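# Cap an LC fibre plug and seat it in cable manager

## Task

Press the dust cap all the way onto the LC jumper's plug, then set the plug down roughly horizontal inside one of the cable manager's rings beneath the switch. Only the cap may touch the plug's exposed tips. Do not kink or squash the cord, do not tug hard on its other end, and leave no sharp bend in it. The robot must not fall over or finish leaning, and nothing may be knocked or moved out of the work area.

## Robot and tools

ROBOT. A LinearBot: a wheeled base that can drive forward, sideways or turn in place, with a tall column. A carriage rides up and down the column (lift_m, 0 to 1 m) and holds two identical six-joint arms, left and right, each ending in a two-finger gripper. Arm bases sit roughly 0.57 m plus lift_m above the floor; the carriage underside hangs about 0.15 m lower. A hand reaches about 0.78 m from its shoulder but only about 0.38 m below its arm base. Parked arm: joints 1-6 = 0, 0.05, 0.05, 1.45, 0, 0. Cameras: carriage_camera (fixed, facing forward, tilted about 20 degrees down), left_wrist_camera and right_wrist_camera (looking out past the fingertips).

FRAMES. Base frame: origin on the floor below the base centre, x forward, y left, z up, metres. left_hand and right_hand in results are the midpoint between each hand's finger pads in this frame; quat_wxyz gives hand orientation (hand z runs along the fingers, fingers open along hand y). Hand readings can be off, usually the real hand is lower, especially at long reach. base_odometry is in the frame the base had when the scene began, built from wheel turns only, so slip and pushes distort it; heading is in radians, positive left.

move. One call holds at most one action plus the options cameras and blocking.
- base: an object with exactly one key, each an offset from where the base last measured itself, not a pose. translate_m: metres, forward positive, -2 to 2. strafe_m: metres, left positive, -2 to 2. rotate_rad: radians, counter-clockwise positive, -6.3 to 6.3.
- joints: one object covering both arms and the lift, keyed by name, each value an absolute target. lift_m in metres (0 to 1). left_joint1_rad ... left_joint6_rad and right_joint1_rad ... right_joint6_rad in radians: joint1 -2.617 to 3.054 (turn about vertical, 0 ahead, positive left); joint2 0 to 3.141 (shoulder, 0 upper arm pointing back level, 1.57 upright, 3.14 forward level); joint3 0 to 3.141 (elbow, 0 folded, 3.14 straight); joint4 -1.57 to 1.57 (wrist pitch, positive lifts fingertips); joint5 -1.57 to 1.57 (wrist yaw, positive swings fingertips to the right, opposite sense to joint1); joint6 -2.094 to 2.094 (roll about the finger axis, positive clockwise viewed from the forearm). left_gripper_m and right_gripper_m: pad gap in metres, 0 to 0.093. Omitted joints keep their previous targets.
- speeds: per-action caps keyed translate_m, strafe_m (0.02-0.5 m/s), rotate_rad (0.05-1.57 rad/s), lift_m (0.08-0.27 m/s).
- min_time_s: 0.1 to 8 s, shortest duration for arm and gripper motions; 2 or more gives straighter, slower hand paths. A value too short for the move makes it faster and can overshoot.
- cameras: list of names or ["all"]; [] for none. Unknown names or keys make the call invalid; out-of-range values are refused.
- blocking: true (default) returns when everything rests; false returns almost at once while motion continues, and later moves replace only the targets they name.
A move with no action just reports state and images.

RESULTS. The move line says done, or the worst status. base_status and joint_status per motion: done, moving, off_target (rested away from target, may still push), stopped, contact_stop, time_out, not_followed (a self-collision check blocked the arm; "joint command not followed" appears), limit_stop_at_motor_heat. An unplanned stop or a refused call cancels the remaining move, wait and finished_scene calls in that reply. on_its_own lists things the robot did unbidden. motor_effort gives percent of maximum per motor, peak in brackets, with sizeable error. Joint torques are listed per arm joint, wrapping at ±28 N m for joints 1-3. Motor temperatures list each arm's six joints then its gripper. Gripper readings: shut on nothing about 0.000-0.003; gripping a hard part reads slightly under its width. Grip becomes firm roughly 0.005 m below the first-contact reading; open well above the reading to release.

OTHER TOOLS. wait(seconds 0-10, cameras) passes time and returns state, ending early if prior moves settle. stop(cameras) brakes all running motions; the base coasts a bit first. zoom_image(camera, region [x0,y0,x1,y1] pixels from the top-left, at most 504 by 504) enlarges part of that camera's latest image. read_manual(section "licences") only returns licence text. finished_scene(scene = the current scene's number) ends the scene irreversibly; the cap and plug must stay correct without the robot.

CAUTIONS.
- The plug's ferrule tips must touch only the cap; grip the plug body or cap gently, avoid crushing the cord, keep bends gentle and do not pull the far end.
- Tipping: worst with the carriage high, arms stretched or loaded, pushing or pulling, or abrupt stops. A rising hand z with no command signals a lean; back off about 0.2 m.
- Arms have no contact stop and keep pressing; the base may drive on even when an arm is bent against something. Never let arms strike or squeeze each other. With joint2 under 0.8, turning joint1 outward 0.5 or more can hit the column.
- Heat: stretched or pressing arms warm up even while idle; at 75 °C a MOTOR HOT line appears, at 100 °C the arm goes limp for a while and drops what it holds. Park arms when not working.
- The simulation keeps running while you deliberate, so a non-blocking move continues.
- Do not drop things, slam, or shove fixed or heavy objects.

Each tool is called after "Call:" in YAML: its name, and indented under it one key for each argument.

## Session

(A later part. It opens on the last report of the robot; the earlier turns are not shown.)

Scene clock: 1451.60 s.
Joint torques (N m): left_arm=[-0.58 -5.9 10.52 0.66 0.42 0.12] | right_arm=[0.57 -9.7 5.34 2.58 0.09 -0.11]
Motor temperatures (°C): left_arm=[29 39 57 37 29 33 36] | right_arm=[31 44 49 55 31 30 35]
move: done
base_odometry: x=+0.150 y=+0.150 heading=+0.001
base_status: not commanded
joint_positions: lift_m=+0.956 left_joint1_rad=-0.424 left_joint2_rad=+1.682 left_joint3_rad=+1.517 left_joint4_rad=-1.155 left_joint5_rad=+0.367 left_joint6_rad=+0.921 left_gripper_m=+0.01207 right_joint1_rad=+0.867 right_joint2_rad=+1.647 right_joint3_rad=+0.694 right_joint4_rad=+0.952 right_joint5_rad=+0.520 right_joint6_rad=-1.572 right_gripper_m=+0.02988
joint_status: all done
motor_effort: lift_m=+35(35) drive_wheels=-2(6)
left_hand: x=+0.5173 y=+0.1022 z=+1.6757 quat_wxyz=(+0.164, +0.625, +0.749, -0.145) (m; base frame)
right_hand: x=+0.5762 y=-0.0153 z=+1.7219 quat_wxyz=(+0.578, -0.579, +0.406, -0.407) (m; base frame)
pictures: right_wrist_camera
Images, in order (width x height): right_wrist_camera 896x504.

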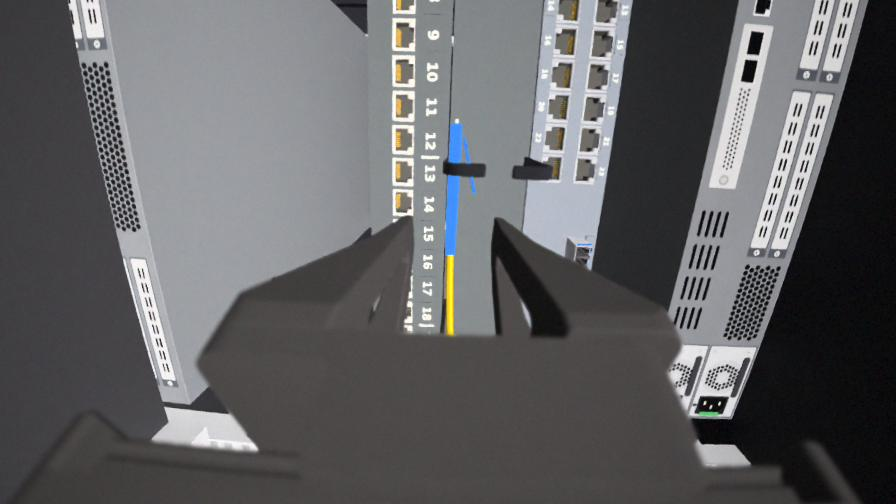

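Call:
move:
  joints: {"right_joint1_rad": 0.950, "right_joint2_rad": 1.565, "right_joint3_rad": 0.627, "right_joint4_rad": 0.952, "right_joint5_rad": 0.605}
  min_time_s: 2

Call:
move:
  joints: {"lift_m": 0.84, "right_joint1_rad": 0.761, "right_joint2_rad": 1.185, "right_joint3_rad": 0.852, "right_joint4_rad": 0.36, "right_joint5_rad": 0.238}
  speeds: {"lift_m": 0.08}
  min_time_s: 2
  cameras: ["all"]

Scene clock: 1470.07 s.
Joint torques (N m): left_arm=[-0.59 -5.89 10.51 0.66 0.42 0.11] | right_arm=[0.59 -8.96 5.34 2.55 0.1 -0.11]
Motor temperatures (°C): left_arm=[29 40 58 37 29 33 37] | right_arm=[31 46 46 55 31 30 34]
move: done
base_odometry: x=+0.150 y=+0.150 heading=+0.001
base_status: not commanded
joint_positions: lift_m=+0.956 left_joint1_rad=-0.424 left_joint2_rad=+1.682 left_joint3_rad=+1.517 left_joint4_rad=-1.155 left_joint5_rad=+0.367 left_joint6_rad=+0.921 left_gripper_m=+0.01207 right_joint1_rad=+0.944 right_joint2_rad=+1.585 right_joint3_rad=+0.641 right_joint4_rad=+0.952 right_joint5_rad=+0.595 right_joint6_rad=-1.572 right_gripper_m=+0.02988
joint_status: all done
motor_effort: lift_m=+35(35) drive_wheels=+1(6)
left_hand: x=+0.5173 y=+0.1022 z=+1.6757 quat_wxyz=(+0.164, +0.625, +0.749, -0.145) (m; base frame)
right_hand: x=+0.5490 y=-0.0125 z=+1.7262 quat_wxyz=(+0.582, -0.576, +0.405, -0.406) (m; base frame)
pictures: none

Scene clock: 1472.43 s.
Joint torques (N m): left_arm=[-0.59 -6.3 9.92 0.69 0.39 0.12] | right_arm=[-0.66 -5.98 10.35 2.43 -0.1 -0.11]
Motor temperatures (°C): left_arm=[29 40 58 37 29 33 37] | right_arm=[31 46 47 55 31 30 34]
move: done
base_odometry: x=+0.150 y=+0.150 heading=+0.001
base_status: not commanded
joint_positions: lift_m=+0.840 left_joint1_rad=-0.424 left_joint2_rad=+1.687 left_joint3_rad=+1.524 left_joint4_rad=-1.158 left_joint5_rad=+0.368 left_joint6_rad=+0.921 left_gripper_m=+0.01207 right_joint1_rad=+0.767 right_joint2_rad=+1.198 right_joint3_rad=+0.827 right_joint4_rad=+0.379 right_joint5_rad=+0.249 right_joint6_rad=-1.572 right_gripper_m=+0.02988
joint_status: all done
motor_effort: lift_m=+35(36) drive_wheels=+1(5)
left_hand: x=+0.5179 y=+0.1016 z=+1.5602 quat_wxyz=(+0.163, +0.626, +0.749, -0.146) (m; base frame)
right_hand: x=+0.5450 y=-0.0487 z=+1.7220 quat_wxyz=(+0.613, -0.609, +0.354, -0.356) (m; base frame)
pictures: carriage_camera, left_wrist_camera, right_wrist_camera
Images, in order (width x height): carriage_camera 896x504, left_wrist_camera 896x504, right_wrist_camera 896x504.

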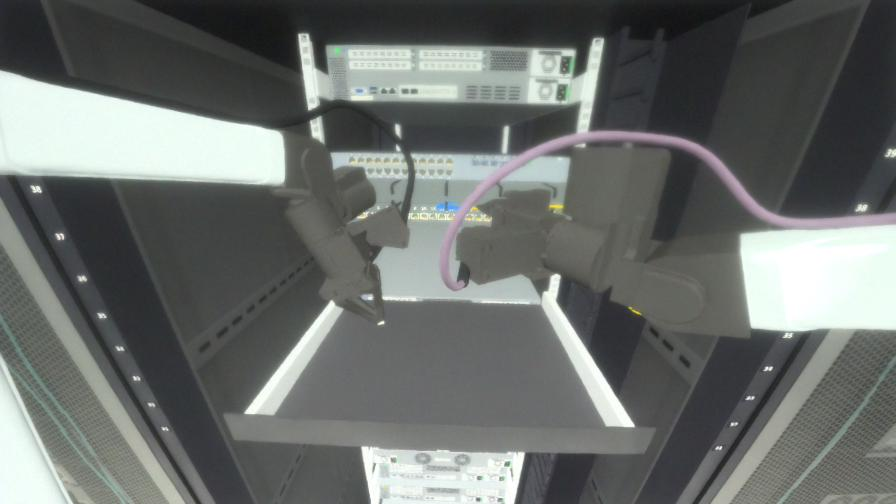

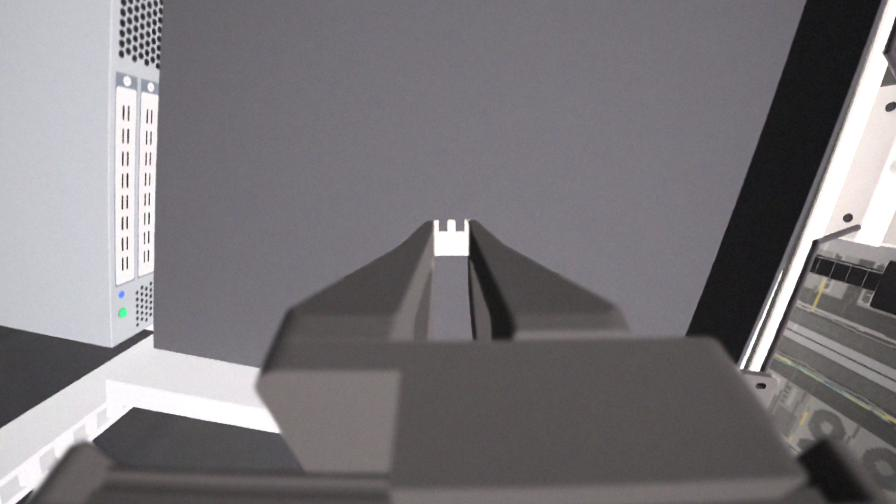

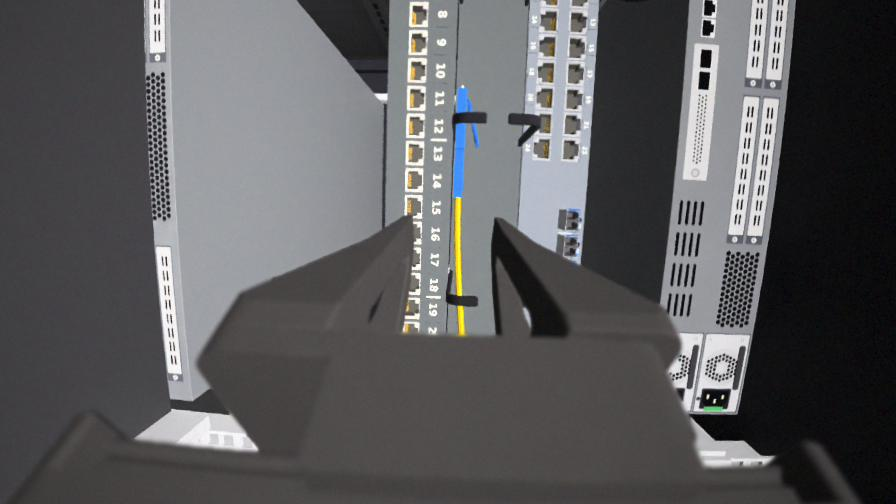

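Call:
move:
  joints: {"right_joint1_rad": 0.732, "right_joint2_rad": 1.368, "right_joint3_rad": 0.972, "right_joint4_rad": 0.412, "right_joint5_rad": 0.205}
  min_time_s: 2
  cameras: ["right_wrist_camera"]

Scene clock: 1483.73 s.
Joint torques (N m): left_arm=[-0.58 -6.31 9.91 0.69 0.41 0.11] | right_arm=[-0.66 -4.97 10.47 2.65 -0.11 -0.11]
Motor temperatures (°C): left_arm=[29 41 57 37 29 33 37] | right_arm=[31 45 49 54 31 30 34]
move: done
base_odometry: x=+0.150 y=+0.150 heading=+0.001
base_status: not commanded
joint_positions: lift_m=+0.840 left_joint1_rad=-0.424 left_joint2_rad=+1.687 left_joint3_rad=+1.524 left_joint4_rad=-1.158 left_joint5_rad=+0.368 left_joint6_rad=+0.921 left_gripper_m=+0.01207 right_joint1_rad=+0.738 right_joint2_rad=+1.355 right_joint3_rad=+0.944 right_joint4_rad=+0.412 right_joint5_rad=+0.215 right_joint6_rad=-1.572 right_gripper_m=+0.02988
joint_status: all done
motor_effort: lift_m=+35(35) drive_wheels=+0(6)
left_hand: x=+0.5179 y=+0.1016 z=+1.5602 quat_wxyz=(+0.163, +0.626, +0.749, -0.146) (m; base frame)
right_hand: x=+0.5775 y=-0.0275 z=+1.7229 quat_wxyz=(+0.612, -0.612, +0.353, -0.354) (m; base frame)
pictures: right_wrist_camera
Images, in order (width x height): right_wrist_camera 896x504.

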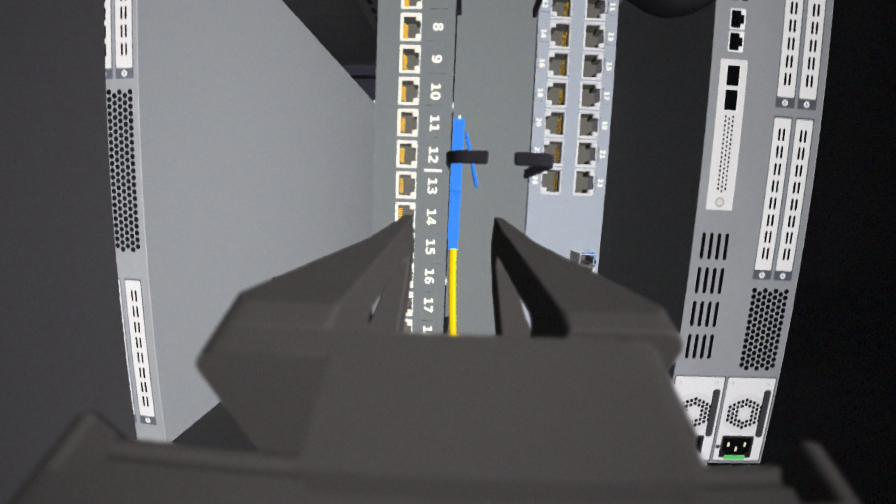

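Call:
move:
  joints: {"right_joint1_rad": 0.713, "right_joint2_rad": 1.460, "right_joint3_rad": 1.042, "right_joint4_rad": 0.432, "right_joint5_rad": 0.186}
  min_time_s: 2
  cameras: ["right_wrist_camera", "carriage_camera"]

Call:
zoom_image:
  camera: "right_wrist_camera"
  region: [380, 100, 540, 280]

Call:
zoom_image:
  camera: "carriage_camera"
  region: [360, 130, 560, 260]

Scene clock: 1490.70 s.
Joint torques (N m): left_arm=[-0.59 -6.31 9.91 0.69 0.4 0.12] | right_arm=[-0.66 -5.72 10.41 2.66 -0.11 -0.11]
Motor temperatures (°C): left_arm=[29 41 56 36 29 33 37] | right_arm=[31 44 50 55 31 30 34]
move: done
base_odometry: x=+0.150 y=+0.150 heading=+0.001
base_status: not commanded
joint_positions: lift_m=+0.840 left_joint1_rad=-0.424 left_joint2_rad=+1.687 left_joint3_rad=+1.524 left_joint4_rad=-1.158 left_joint5_rad=+0.368 left_joint6_rad=+0.921 left_gripper_m=+0.01207 right_joint1_rad=+0.719 right_joint2_rad=+1.446 right_joint3_rad=+1.015 right_joint4_rad=+0.432 right_joint5_rad=+0.196 right_joint6_rad=-1.572 right_gripper_m=+0.02988
joint_status: all done
motor_effort: lift_m=+35(35) drive_wheels=+2(5)
left_hand: x=+0.5179 y=+0.1016 z=+1.5602 quat_wxyz=(+0.163, +0.626, +0.749, -0.146) (m; base frame)
right_hand: x=+0.5982 y=-0.0165 z=+1.7220 quat_wxyz=(+0.612, -0.612, +0.353, -0.354) (m; base frame)
pictures: carriage_camera, right_wrist_camera
Images, in order (width x height): carriage_camera 896x504, right_wrist_camera 896x504.

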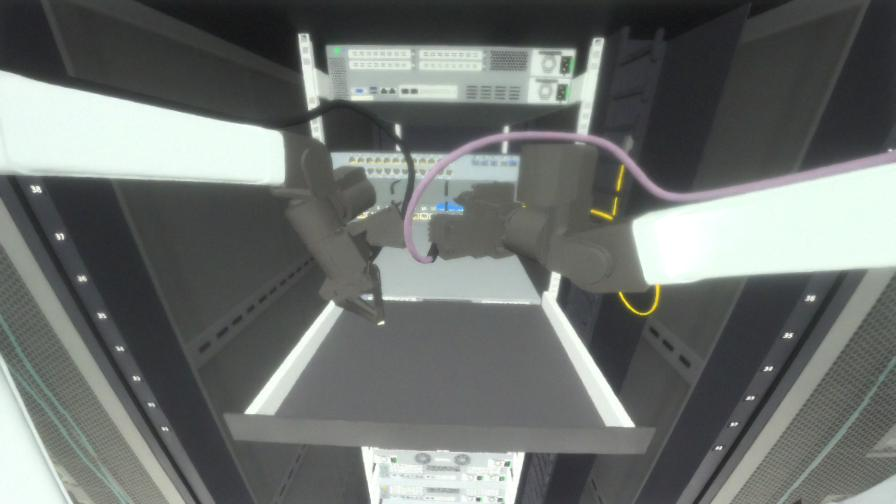

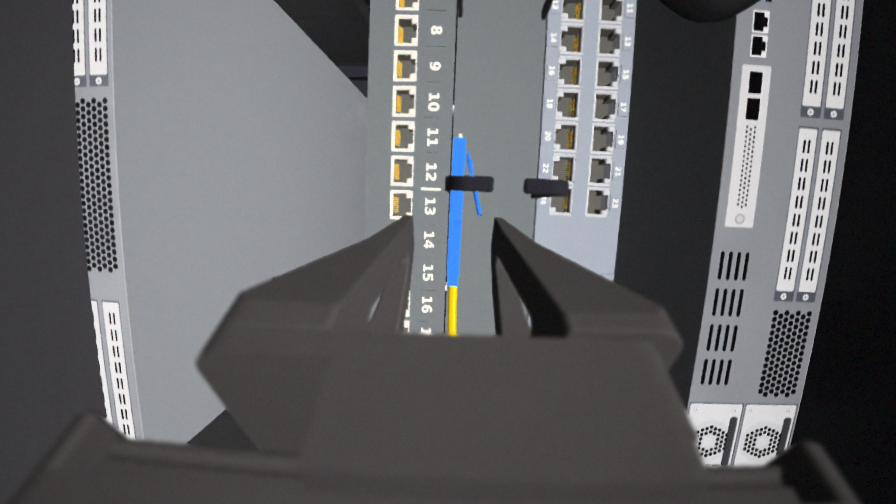

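Scaled by 2.800 from the camera's 896x504 image, which has a finer 1280x720 frame.

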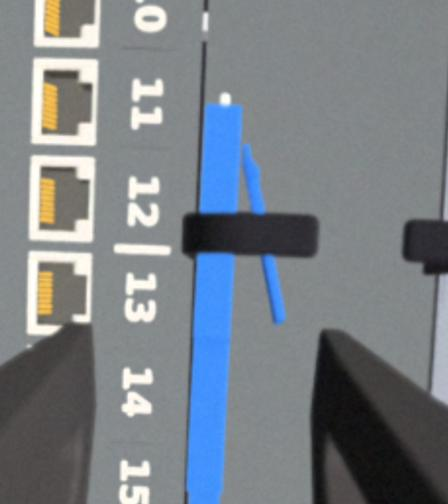

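Scaled by 2.520 from the camera's 896x504 image, which has a finer 1280x720 frame.

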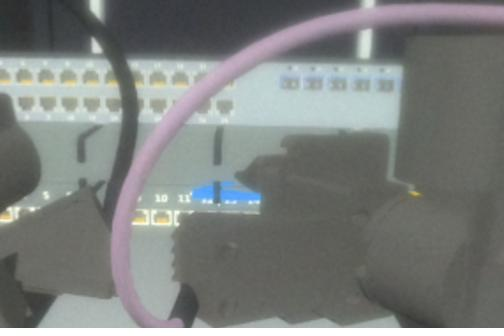

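Call:
move:
  joints: {"right_joint1_rad": 0.706, "right_joint5_rad": 0.180}
  min_time_s: 1
  cameras: ["right_wrist_camera"]

Call:
zoom_image:
  camera: "right_wrist_camera"
  region: [380, 100, 540, 280]

Scene clock: 1506.17 s.
Joint torques (N m): left_arm=[-0.59 -6.3 9.91 0.69 0.4 0.12] | right_arm=[-0.65 -5.74 10.44 2.65 -0.1 -0.11]
Motor temperatures (°C): left_arm=[29 41 56 36 29 33 37] | right_arm=[31 43 50 56 31 30 34]
move: done
base_odometry: x=+0.150 y=+0.150 heading=+0.001
base_status: not commanded
joint_positions: lift_m=+0.840 left_joint1_rad=-0.424 left_joint2_rad=+1.687 left_joint3_rad=+1.524 left_joint4_rad=-1.158 left_joint5_rad=+0.368 left_joint6_rad=+0.921 left_gripper_m=+0.01207 right_joint1_rad=+0.712 right_joint2_rad=+1.446 right_joint3_rad=+1.015 right_joint4_rad=+0.432 right_joint5_rad=+0.190 right_joint6_rad=-1.572 right_gripper_m=+0.02988
joint_status: all done
motor_effort: lift_m=+35(35) drive_wheels=+2(5)
left_hand: x=+0.5179 y=+0.1016 z=+1.5602 quat_wxyz=(+0.163, +0.626, +0.749, -0.146) (m; base frame)
right_hand: x=+0.5997 y=-0.0184 z=+1.7221 quat_wxyz=(+0.612, -0.612, +0.353, -0.355) (m; base frame)
pictures: right_wrist_camera
Images, in order (width x height): right_wrist_camera 896x504.

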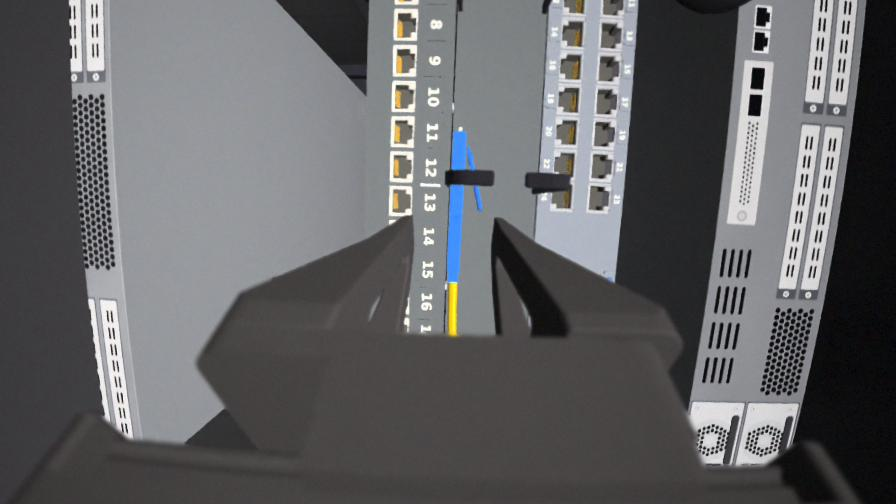

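Scaled by 2.800 from the camera's 896x504 image, which has a finer 1280x720 frame.

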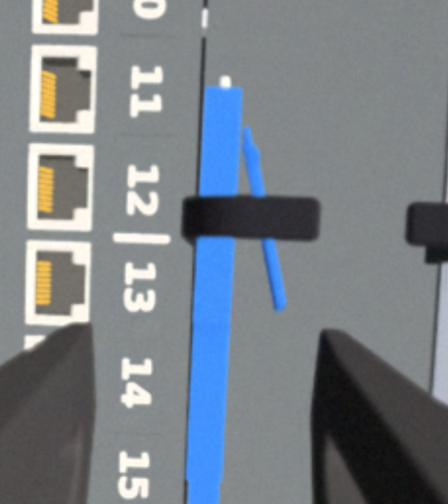

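Call:
move:
  joints: {"right_gripper_m": 0.008}
  min_time_s: 1.5

Call:
move:
  joints: {"right_gripper_m": 0.0025}
  min_time_s: 1.0
  cameras: ["right_wrist_camera"]

Call:
zoom_image:
  camera: "right_wrist_camera"
  region: [380, 100, 540, 280]

Scene clock: 1514.00 s.
Joint torques (N m): left_arm=[-0.58 -6.3 9.91 0.69 0.41 0.12] | right_arm=[-0.66 -5.74 10.43 2.66 -0.11 -0.11]
Motor temperatures (°C): left_arm=[29 42 56 36 29 33 37] | right_arm=[31 43 50 57 31 30 34]
move: done
base_odometry: x=+0.150 y=+0.150 heading=+0.001
base_status: not commanded
joint_positions: lift_m=+0.840 left_joint1_rad=-0.424 left_joint2_rad=+1.687 left_joint3_rad=+1.524 left_joint4_rad=-1.158 left_joint5_rad=+0.368 left_joint6_rad=+0.921 left_gripper_m=+0.01207 right_joint1_rad=+0.712 right_joint2_rad=+1.446 right_joint3_rad=+1.015 right_joint4_rad=+0.432 right_joint5_rad=+0.190 right_joint6_rad=-1.572 right_gripper_m=+0.00814
joint_status: all done
motor_effort: lift_m=+35(35) drive_wheels=+3(5)
left_hand: x=+0.5179 y=+0.1016 z=+1.5602 quat_wxyz=(+0.163, +0.626, +0.749, -0.146) (m; base frame)
right_hand: x=+0.5999 y=-0.0185 z=+1.7221 quat_wxyz=(+0.612, -0.612, +0.353, -0.355) (m; base frame)
pictures: none

Scene clock: 1515.30 s.
Joint torques (N m): left_arm=[-0.59 -6.3 9.91 0.69 0.39 0.12] | right_arm=[-0.65 -5.75 10.44 2.62 -0.1 -0.11]
Motor temperatures (°C): left_arm=[29 42 56 36 29 33 37] | right_arm=[31 43 50 57 31 30 34]
move: done
base_odometry: x=+0.150 y=+0.150 heading=+0.001
base_status: not commanded
joint_positions: lift_m=+0.840 left_joint1_rad=-0.424 left_joint2_rad=+1.687 left_joint3_rad=+1.524 left_joint4_rad=-1.158 left_joint5_rad=+0.368 left_joint6_rad=+0.921 left_gripper_m=+0.01207 right_joint1_rad=+0.712 right_joint2_rad=+1.446 right_joint3_rad=+1.015 right_joint4_rad=+0.435 right_joint5_rad=+0.189 right_joint6_rad=-1.572 right_gripper_m=+0.00355
joint_status: all done
motor_effort: lift_m=+35(35) drive_wheels=+1(5)
left_hand: x=+0.5179 y=+0.1016 z=+1.5602 quat_wxyz=(+0.163, +0.626, +0.749, -0.146) (m; base frame)
right_hand: x=+0.5998 y=-0.0185 z=+1.7227 quat_wxyz=(+0.613, -0.611, +0.353, -0.355) (m; base frame)
pictures: right_wrist_camera
Images, in order (width x height): right_wrist_camera 896x504.

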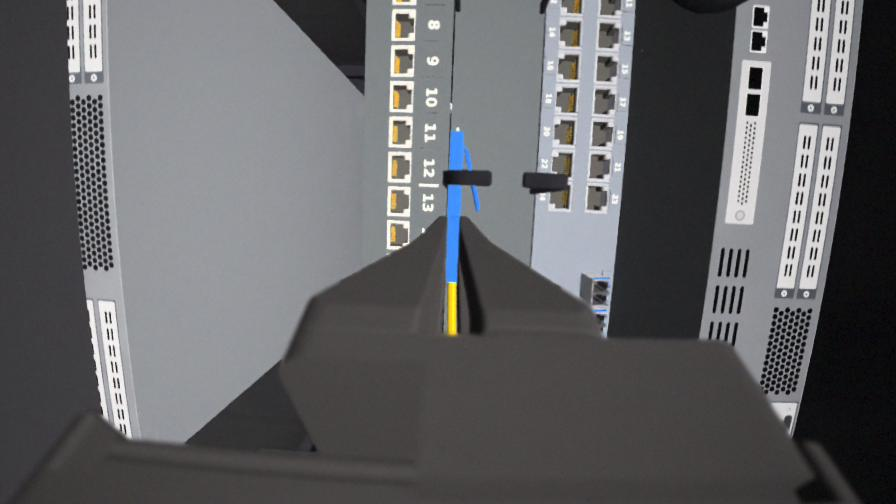

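Scaled by 2.800 from the camera's 896x504 image, which has a finer 1280x720 frame.

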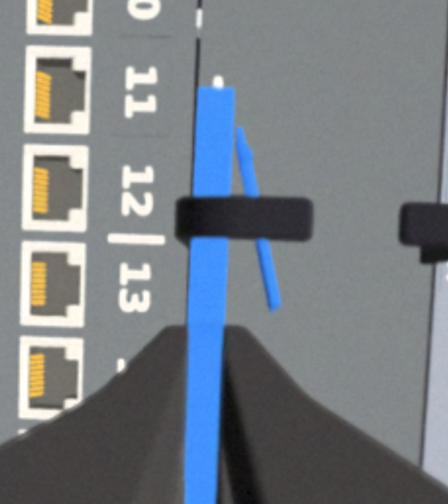

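Call:
move:
  joints: {"right_joint1_rad": 0.699, "right_joint2_rad": 1.512, "right_joint3_rad": 0.898, "right_joint4_rad": 0.755, "right_joint5_rad": 0.161, "right_joint6_rad": -1.706}
  min_time_s: 3
  cameras: ["right_wrist_camera"]

Call:
zoom_image:
  camera: "right_wrist_camera"
  region: [380, 100, 540, 280]

Scene clock: 1543.33 s.
Joint torques (N m): left_arm=[-0.59 -6.3 9.92 0.69 0.4 0.11] | right_arm=[-0.68 -5.94 6.35 2.59 -0.11 -0.12]
Motor temperatures (°C): left_arm=[29 42 56 35 29 33 37] | right_arm=[31 43 51 57 31 30 35]
move: done
base_odometry: x=+0.150 y=+0.150 heading=+0.001
base_status: not commanded
joint_positions: lift_m=+0.840 left_joint1_rad=-0.424 left_joint2_rad=+1.687 left_joint3_rad=+1.524 left_joint4_rad=-1.158 left_joint5_rad=+0.368 left_joint6_rad=+0.921 left_gripper_m=+0.01207 right_joint1_rad=+0.705 right_joint2_rad=+1.497 right_joint3_rad=+0.913 right_joint4_rad=+0.752 right_joint5_rad=+0.171 right_joint6_rad=-1.695 right_gripper_m=+0.00355
joint_status: all done
motor_effort: lift_m=+35(35) drive_wheels=+2(4)
left_hand: x=+0.5179 y=+0.1016 z=+1.5602 quat_wxyz=(+0.163, +0.626, +0.749, -0.146) (m; base frame)
right_hand: x=+0.6000 y=-0.0182 z=+1.7271 quat_wxyz=(+0.644, -0.576, +0.293, -0.410) (m; base frame)
pictures: right_wrist_camera
Images, in order (width x height): right_wrist_camera 896x504.

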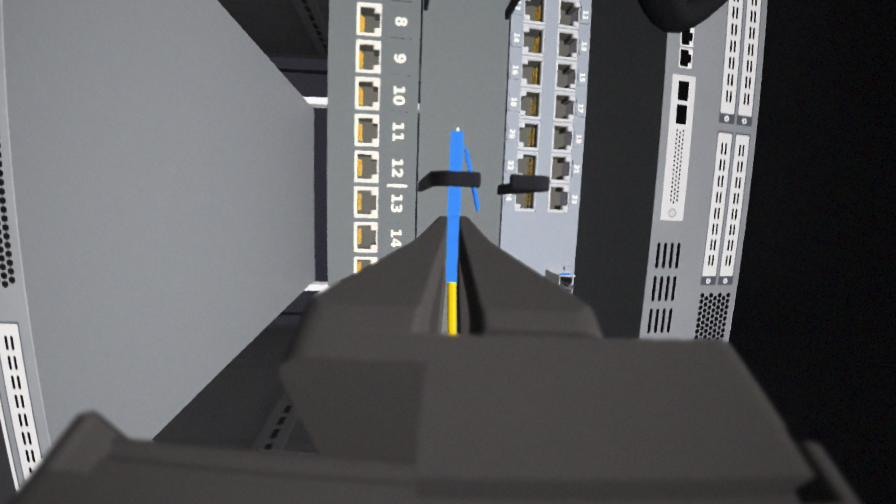

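Scaled by 2.800 from the camera's 896x504 image, which has a finer 1280x720 frame.

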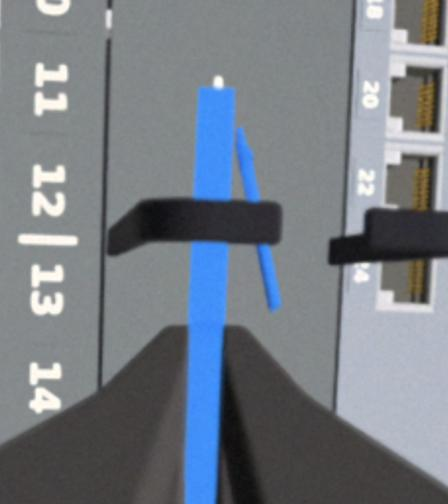

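Call:
move:
  joints: {"right_joint1_rad": 0.6825, "right_joint2_rad": 1.618, "right_joint3_rad": 0.829, "right_joint4_rad": 1.097, "right_joint5_rad": 0.1145, "right_joint6_rad": -1.823}
  min_time_s: 3
  cameras: ["right_wrist_camera"]

Call:
zoom_image:
  camera: "right_wrist_camera"
  region: [380, 100, 540, 280]

Scene clock: 1550.50 s.
Joint torques (N m): left_arm=[-0.62 -6.31 9.89 0.68 0.41 0.11] | right_arm=[-0.66 -6.37 5.85 2.45 -0.11 -0.13]
Motor temperatures (°C): left_arm=[29 42 56 35 29 33 37] | right_arm=[31 42 50 56 31 30 35]
move: done
base_odometry: x=+0.150 y=+0.150 heading=+0.001
base_status: not commanded
joint_positions: lift_m=+0.840 left_joint1_rad=-0.424 left_joint2_rad=+1.687 left_joint3_rad=+1.524 left_joint4_rad=-1.158 left_joint5_rad=+0.368 left_joint6_rad=+0.921 left_gripper_m=+0.01207 right_joint1_rad=+0.689 right_joint2_rad=+1.603 right_joint3_rad=+0.844 right_joint4_rad=+1.094 right_joint5_rad=+0.125 right_joint6_rad=-1.812 right_gripper_m=+0.00355
joint_status: all done
motor_effort: lift_m=+35(35) drive_wheels=+2(6)
left_hand: x=+0.5179 y=+0.1016 z=+1.5602 quat_wxyz=(+0.163, +0.626, +0.749, -0.146) (m; base frame)
right_hand: x=+0.6000 y=-0.0184 z=+1.7274 quat_wxyz=(+0.669, -0.533, +0.230, -0.464) (m; base frame)
pictures: right_wrist_camera
Images, in order (width x height): right_wrist_camera 896x504.

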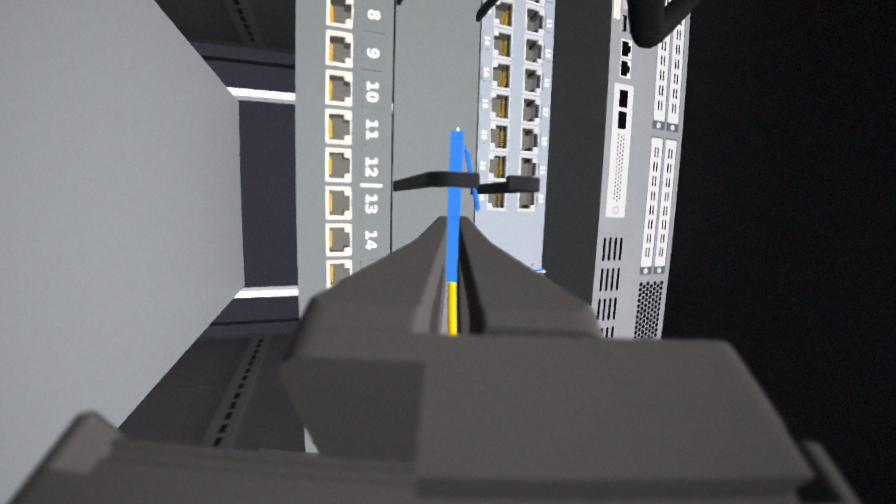

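Scaled by 2.800 from the camera's 896x504 image, which has a finer 1280x720 frame.

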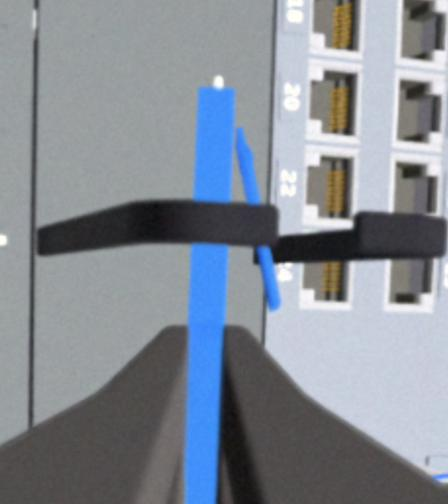

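Call:
move:
  joints: {"right_joint1_rad": 0.657, "right_joint2_rad": 1.760, "right_joint3_rad": 0.814, "right_joint4_rad": 1.413, "right_joint5_rad": 0.043, "right_joint6_rad": -1.923}
  min_time_s: 3
  cameras: ["right_wrist_camera", "carriage_camera"]

Call:
zoom_image:
  camera: "right_wrist_camera"
  region: [380, 100, 540, 280]

Scene clock: 1558.77 s.
Joint torques (N m): left_arm=[-0.58 -6.28 9.89 0.69 0.4 0.11] | right_arm=[-0.66 -6.98 5.24 2.24 -0.09 -0.14]
Motor temperatures (°C): left_arm=[29 42 56 35 29 33 37] | right_arm=[31 42 50 55 31 30 35]
move: done
base_odometry: x=+0.150 y=+0.150 heading=+0.001
base_status: not commanded
joint_positions: lift_m=+0.840 left_joint1_rad=-0.424 left_joint2_rad=+1.687 left_joint3_rad=+1.524 left_joint4_rad=-1.158 left_joint5_rad=+0.368 left_joint6_rad=+0.921 left_gripper_m=+0.01207 right_joint1_rad=+0.663 right_joint2_rad=+1.744 right_joint3_rad=+0.828 right_joint4_rad=+1.409 right_joint5_rad=+0.053 right_joint6_rad=-1.912 right_gripper_m=+0.00355
joint_status: all done
motor_effort: lift_m=+35(35) drive_wheels=+0(6)
left_hand: x=+0.5179 y=+0.1016 z=+1.5602 quat_wxyz=(+0.163, +0.626, +0.749, -0.146) (m; base frame)
right_hand: x=+0.5997 y=-0.0185 z=+1.7271 quat_wxyz=(+0.688, -0.486, +0.165, -0.513) (m; base frame)
pictures: carriage_camera, right_wrist_camera
Images, in order (width x height): carriage_camera 896x504, right_wrist_camera 896x504.

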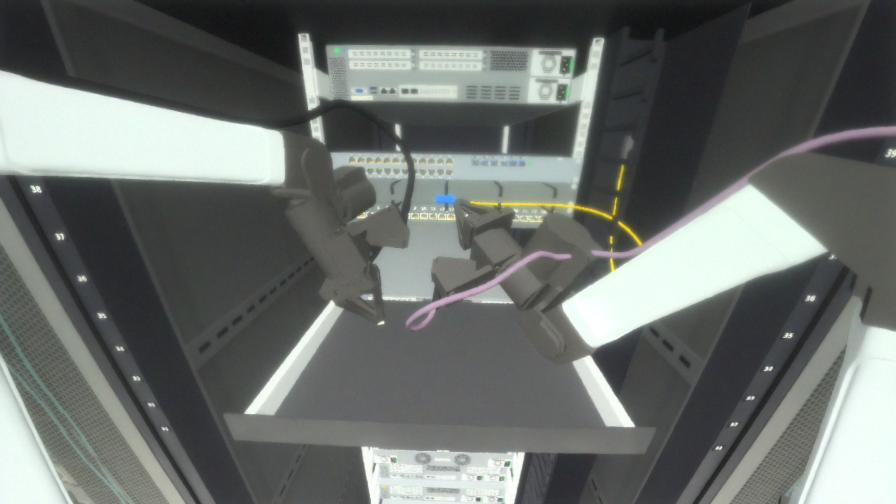

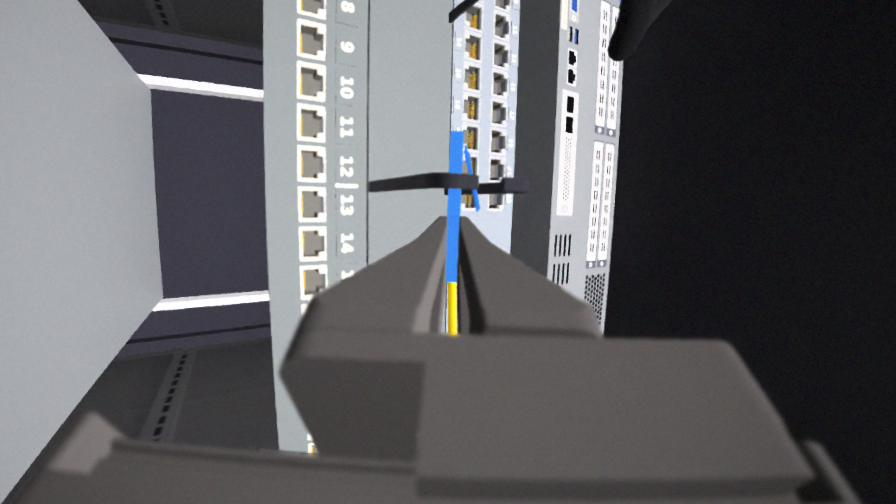

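Scaled by 2.800 from the camera's 896x504 image, which has a finer 1280x720 frame.

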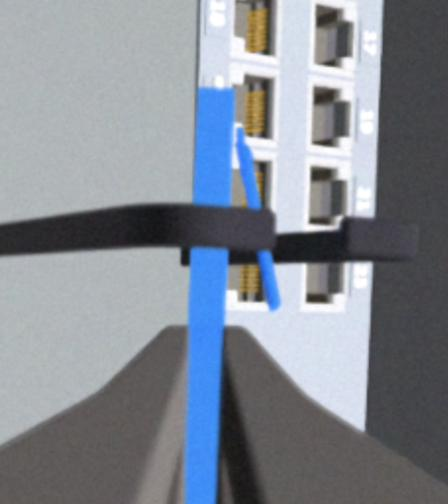

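Call:
zoom_image:
  camera: "carriage_camera"
  region: [390, 165, 510, 240]

Scaled by 4.200 from the camera's 896x504 image, which has a finer 1280x720 frame.

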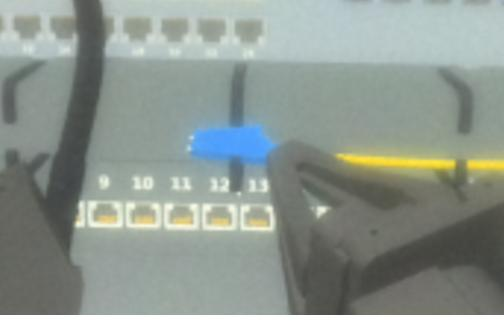

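Call:
move:
  joints: {"left_joint1_rad": -0.4555, "left_joint2_rad": 1.384, "left_joint3_rad": 1.774, "left_joint4_rad": -1.236, "left_joint5_rad": 0.173, "left_joint6_rad": 1.203}
  min_time_s: 3
  cameras: ["all"]

Scene clock: 1577.37 s.
Joint torques (N m): left_arm=[-0.61 -6.06 9.91 1.43 0.08 0.1] | right_arm=[-0.65 -6.99 5.24 2.22 -0.08 -0.14]
Motor temperatures (°C): left_arm=[29 43 56 35 29 33 37] | right_arm=[31 42 48 53 31 30 35]
move: done
base_odometry: x=+0.150 y=+0.150 heading=+0.001
base_status: not commanded
joint_positions: lift_m=+0.840 left_joint1_rad=-0.447 left_joint2_rad=+1.406 left_joint3_rad=+1.740 left_joint4_rad=-1.228 left_joint5_rad=+0.187 left_joint6_rad=+1.192 left_gripper_m=+0.01206 right_joint1_rad=+0.663 right_joint2_rad=+1.744 right_joint3_rad=+0.828 right_joint4_rad=+1.410 right_joint5_rad=+0.053 right_joint6_rad=-1.912 right_gripper_m=+0.00355
joint_status: all done
motor_effort: lift_m=+35(35) drive_wheels=+2(5)
left_hand: x=+0.5097 y=+0.1299 z=+1.7139 quat_wxyz=(+0.340, +0.707, +0.619, +0.038) (m; base frame)
right_hand: x=+0.5995 y=-0.0184 z=+1.7273 quat_wxyz=(+0.688, -0.486, +0.165, -0.513) (m; base frame)
pictures: carriage_camera, left_wrist_camera, right_wrist_camera
Images, in order (width x height): carriage_camera 896x504, left_wrist_camera 896x504, right_wrist_camera 896x504.

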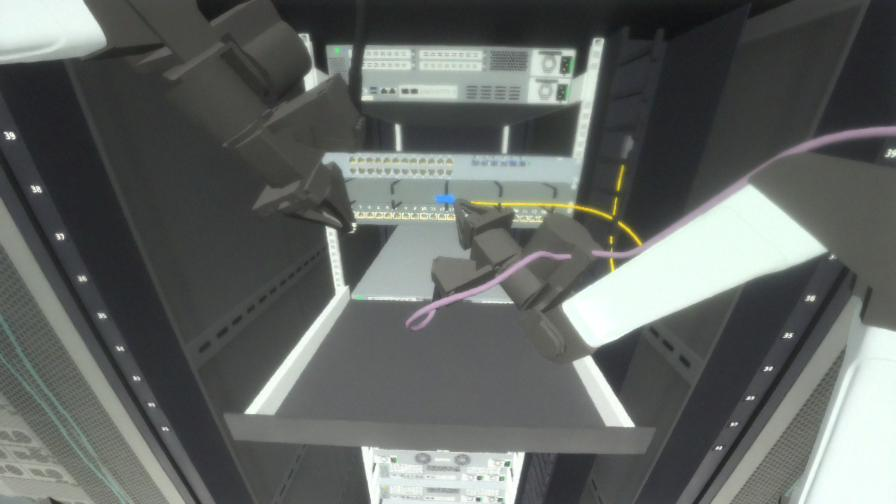

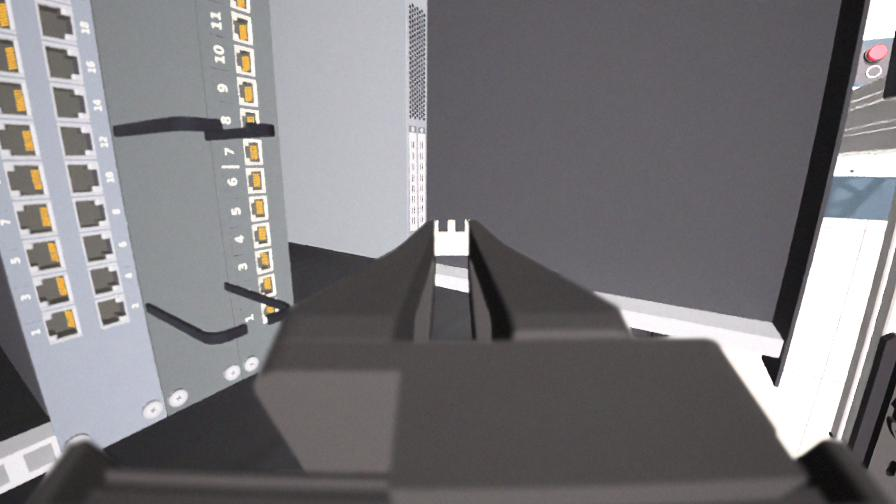

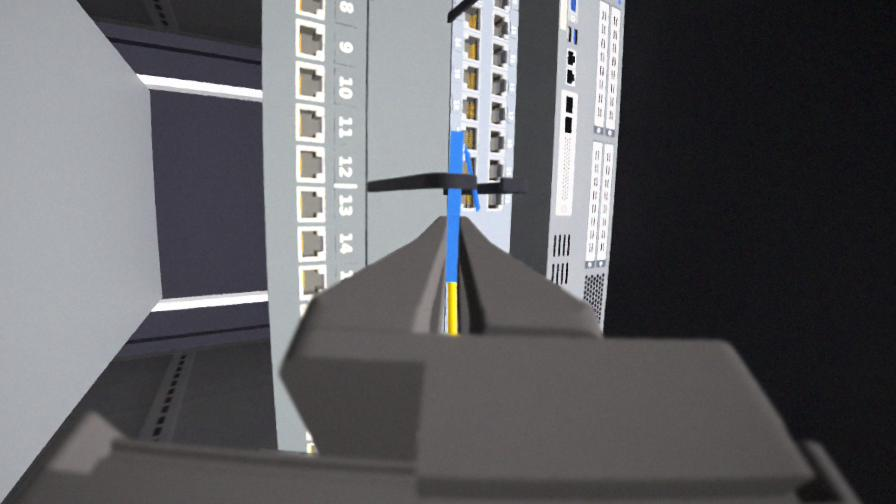

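Call:
move:
  joints: {"left_joint1_rad": -0.657, "left_joint2_rad": 1.730, "left_joint3_rad": 2.148, "left_joint4_rad": -1.271, "left_joint5_rad": 0.040, "left_joint6_rad": 1.027}
  min_time_s: 3
  cameras: ["all"]

Call:
zoom_image:
  camera: "carriage_camera"
  region: [390, 165, 510, 240]

Scene clock: 1610.57 s.
Joint torques (N m): left_arm=[-0.61 -5.7 9.7 1.52 0 -0.15] | right_arm=[-0.68 -6.98 5.22 2.22 -0.08 -0.14]
Motor temperatures (°C): left_arm=[29 42 58 36 29 33 37] | right_arm=[31 42 46 51 31 30 35]
move: done
base_odometry: x=+0.150 y=+0.150 heading=+0.001
base_status: not commanded
joint_positions: lift_m=+0.840 left_joint1_rad=-0.649 left_joint2_rad=+1.716 left_joint3_rad=+2.114 left_joint4_rad=-1.263 left_joint5_rad=+0.053 left_joint6_rad=+1.039 left_gripper_m=+0.01206 right_joint1_rad=+0.663 right_joint2_rad=+1.744 right_joint3_rad=+0.828 right_joint4_rad=+1.410 right_joint5_rad=+0.052 right_joint6_rad=-1.912 right_gripper_m=+0.00355
joint_status: all done
motor_effort: lift_m=+35(35) drive_wheels=+1(6)
left_hand: x=+0.5456 y=+0.0448 z=+1.7303 quat_wxyz=(+0.344, +0.707, +0.617, +0.042) (m; base frame)
right_hand: x=+0.5995 y=-0.0184 z=+1.7274 quat_wxyz=(+0.688, -0.486, +0.165, -0.513) (m; base frame)
pictures: carriage_camera, left_wrist_camera, right_wrist_camera
Images, in order (width x height): carriage_camera 896x504, left_wrist_camera 896x504, right_wrist_camera 896x504.

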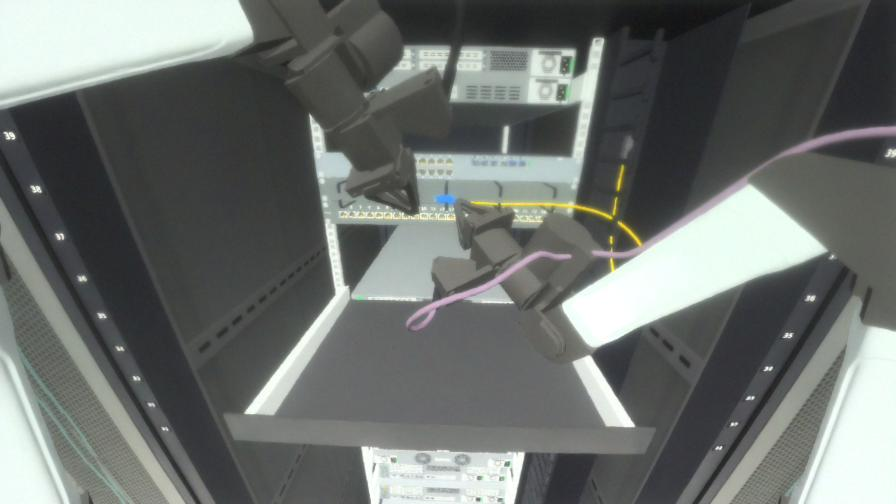

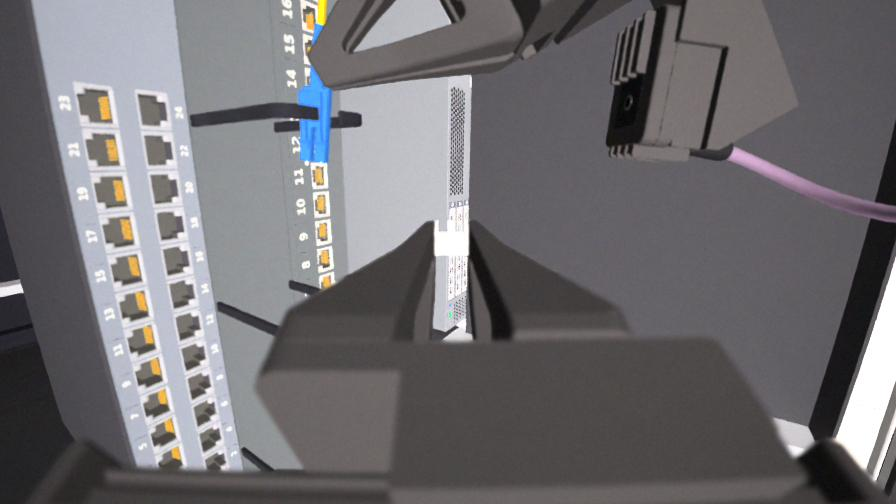

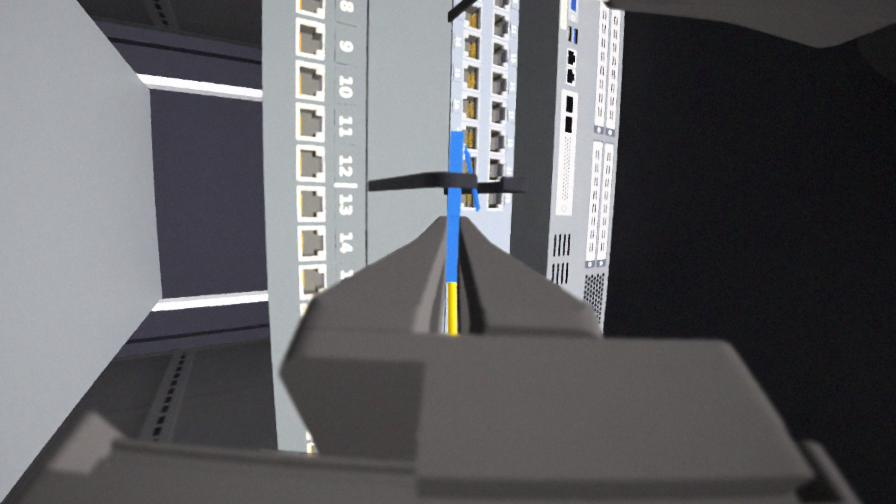

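Scaled by 4.200 from the camera's 896x504 image, which has a finer 1280x720 frame.

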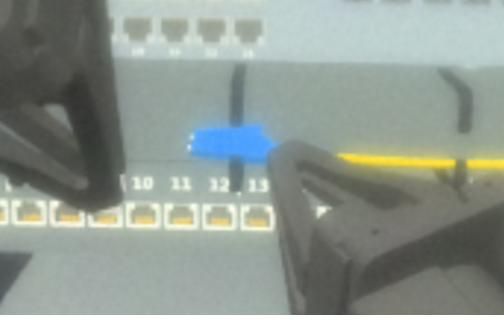

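Call:
zoom_image:
  camera: "left_wrist_camera"
  region: [260, 60, 500, 280]

Scaled by 2.100 from the camera's 896x504 image, which has a finer 1280x720 frame.

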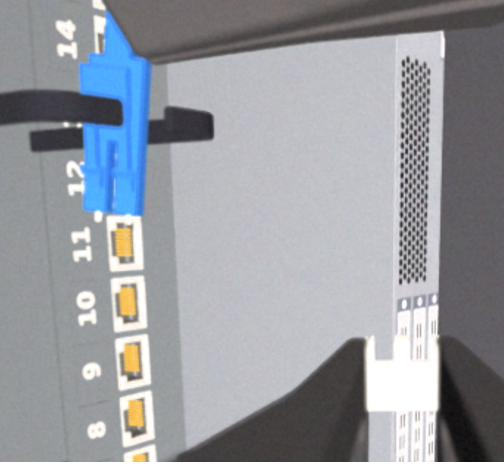

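Call:
move:
  joints: {"right_joint1_rad": 0.6415, "right_joint5_rad": 0.029}
  min_time_s: 1.5
  cameras: ["right_wrist_camera", "left_wrist_camera"]

Call:
zoom_image:
  camera: "right_wrist_camera"
  region: [380, 100, 540, 280]

Call:
zoom_image:
  camera: "left_wrist_camera"
  region: [260, 60, 500, 280]

Scene clock: 1674.23 s.
Joint torques (N m): left_arm=[-0.59 -5.7 9.72 1.51 0.01 -0.13] | right_arm=[-0.65 -6.97 5.22 2.22 -0.08 -0.15]
Motor temperatures (°C): left_arm=[29 40 55 39 29 33 37] | right_arm=[31 42 44 49 31 30 36]
move: done
base_odometry: x=+0.150 y=+0.150 heading=+0.001
base_status: not commanded
joint_positions: lift_m=+0.840 left_joint1_rad=-0.649 left_joint2_rad=+1.716 left_joint3_rad=+2.114 left_joint4_rad=-1.263 left_joint5_rad=+0.053 left_joint6_rad=+1.038 left_gripper_m=+0.01206 right_joint1_rad=+0.648 right_joint2_rad=+1.744 right_joint3_rad=+0.828 right_joint4_rad=+1.410 right_joint5_rad=+0.039 right_joint6_rad=-1.912 right_gripper_m=+0.00355
joint_status: all done
motor_effort: lift_m=+35(35) drive_wheels=+3(6)
left_hand: x=+0.5456 y=+0.0448 z=+1.7303 quat_wxyz=(+0.344, +0.707, +0.617, +0.042) (m; base frame)
right_hand: x=+0.6025 y=-0.0224 z=+1.7274 quat_wxyz=(+0.687, -0.486, +0.163, -0.515) (m; base frame)
pictures: left_wrist_camera, right_wrist_camera
Images, in order (width x height): left_wrist_camera 896x504, right_wrist_camera 896x504.

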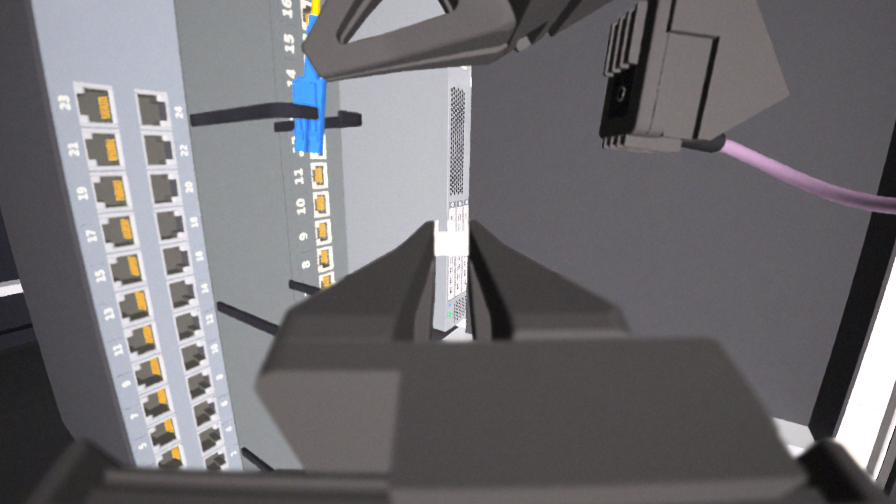

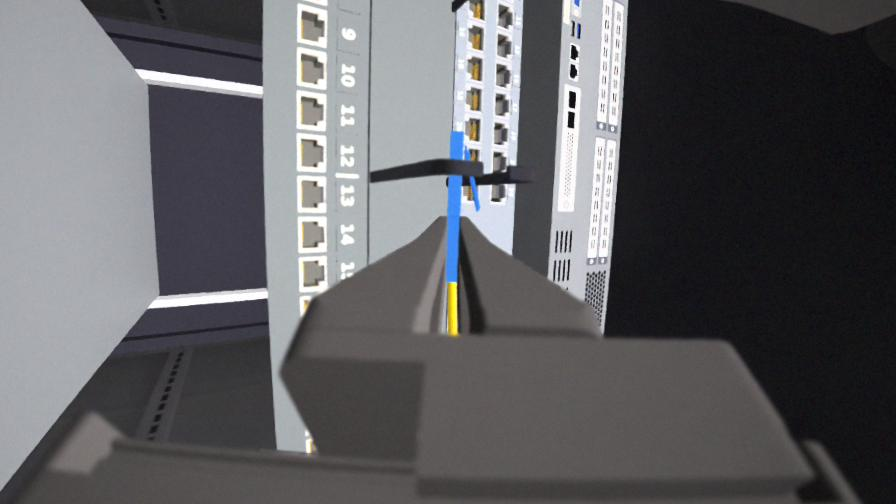

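Scaled by 2.800 from the camera's 896x504 image, which has a finer 1280x720 frame.

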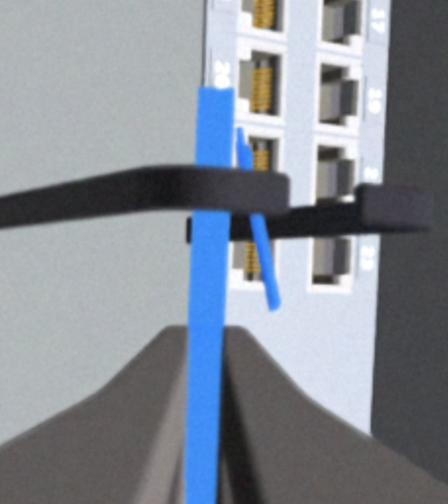

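Scaled by 2.100 from the camera's 896x504 image, which has a finer 1280x720 frame.

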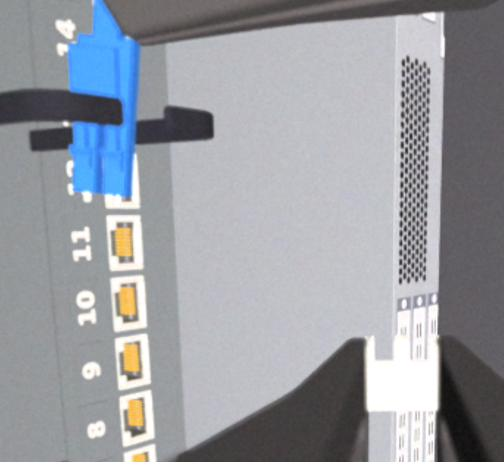

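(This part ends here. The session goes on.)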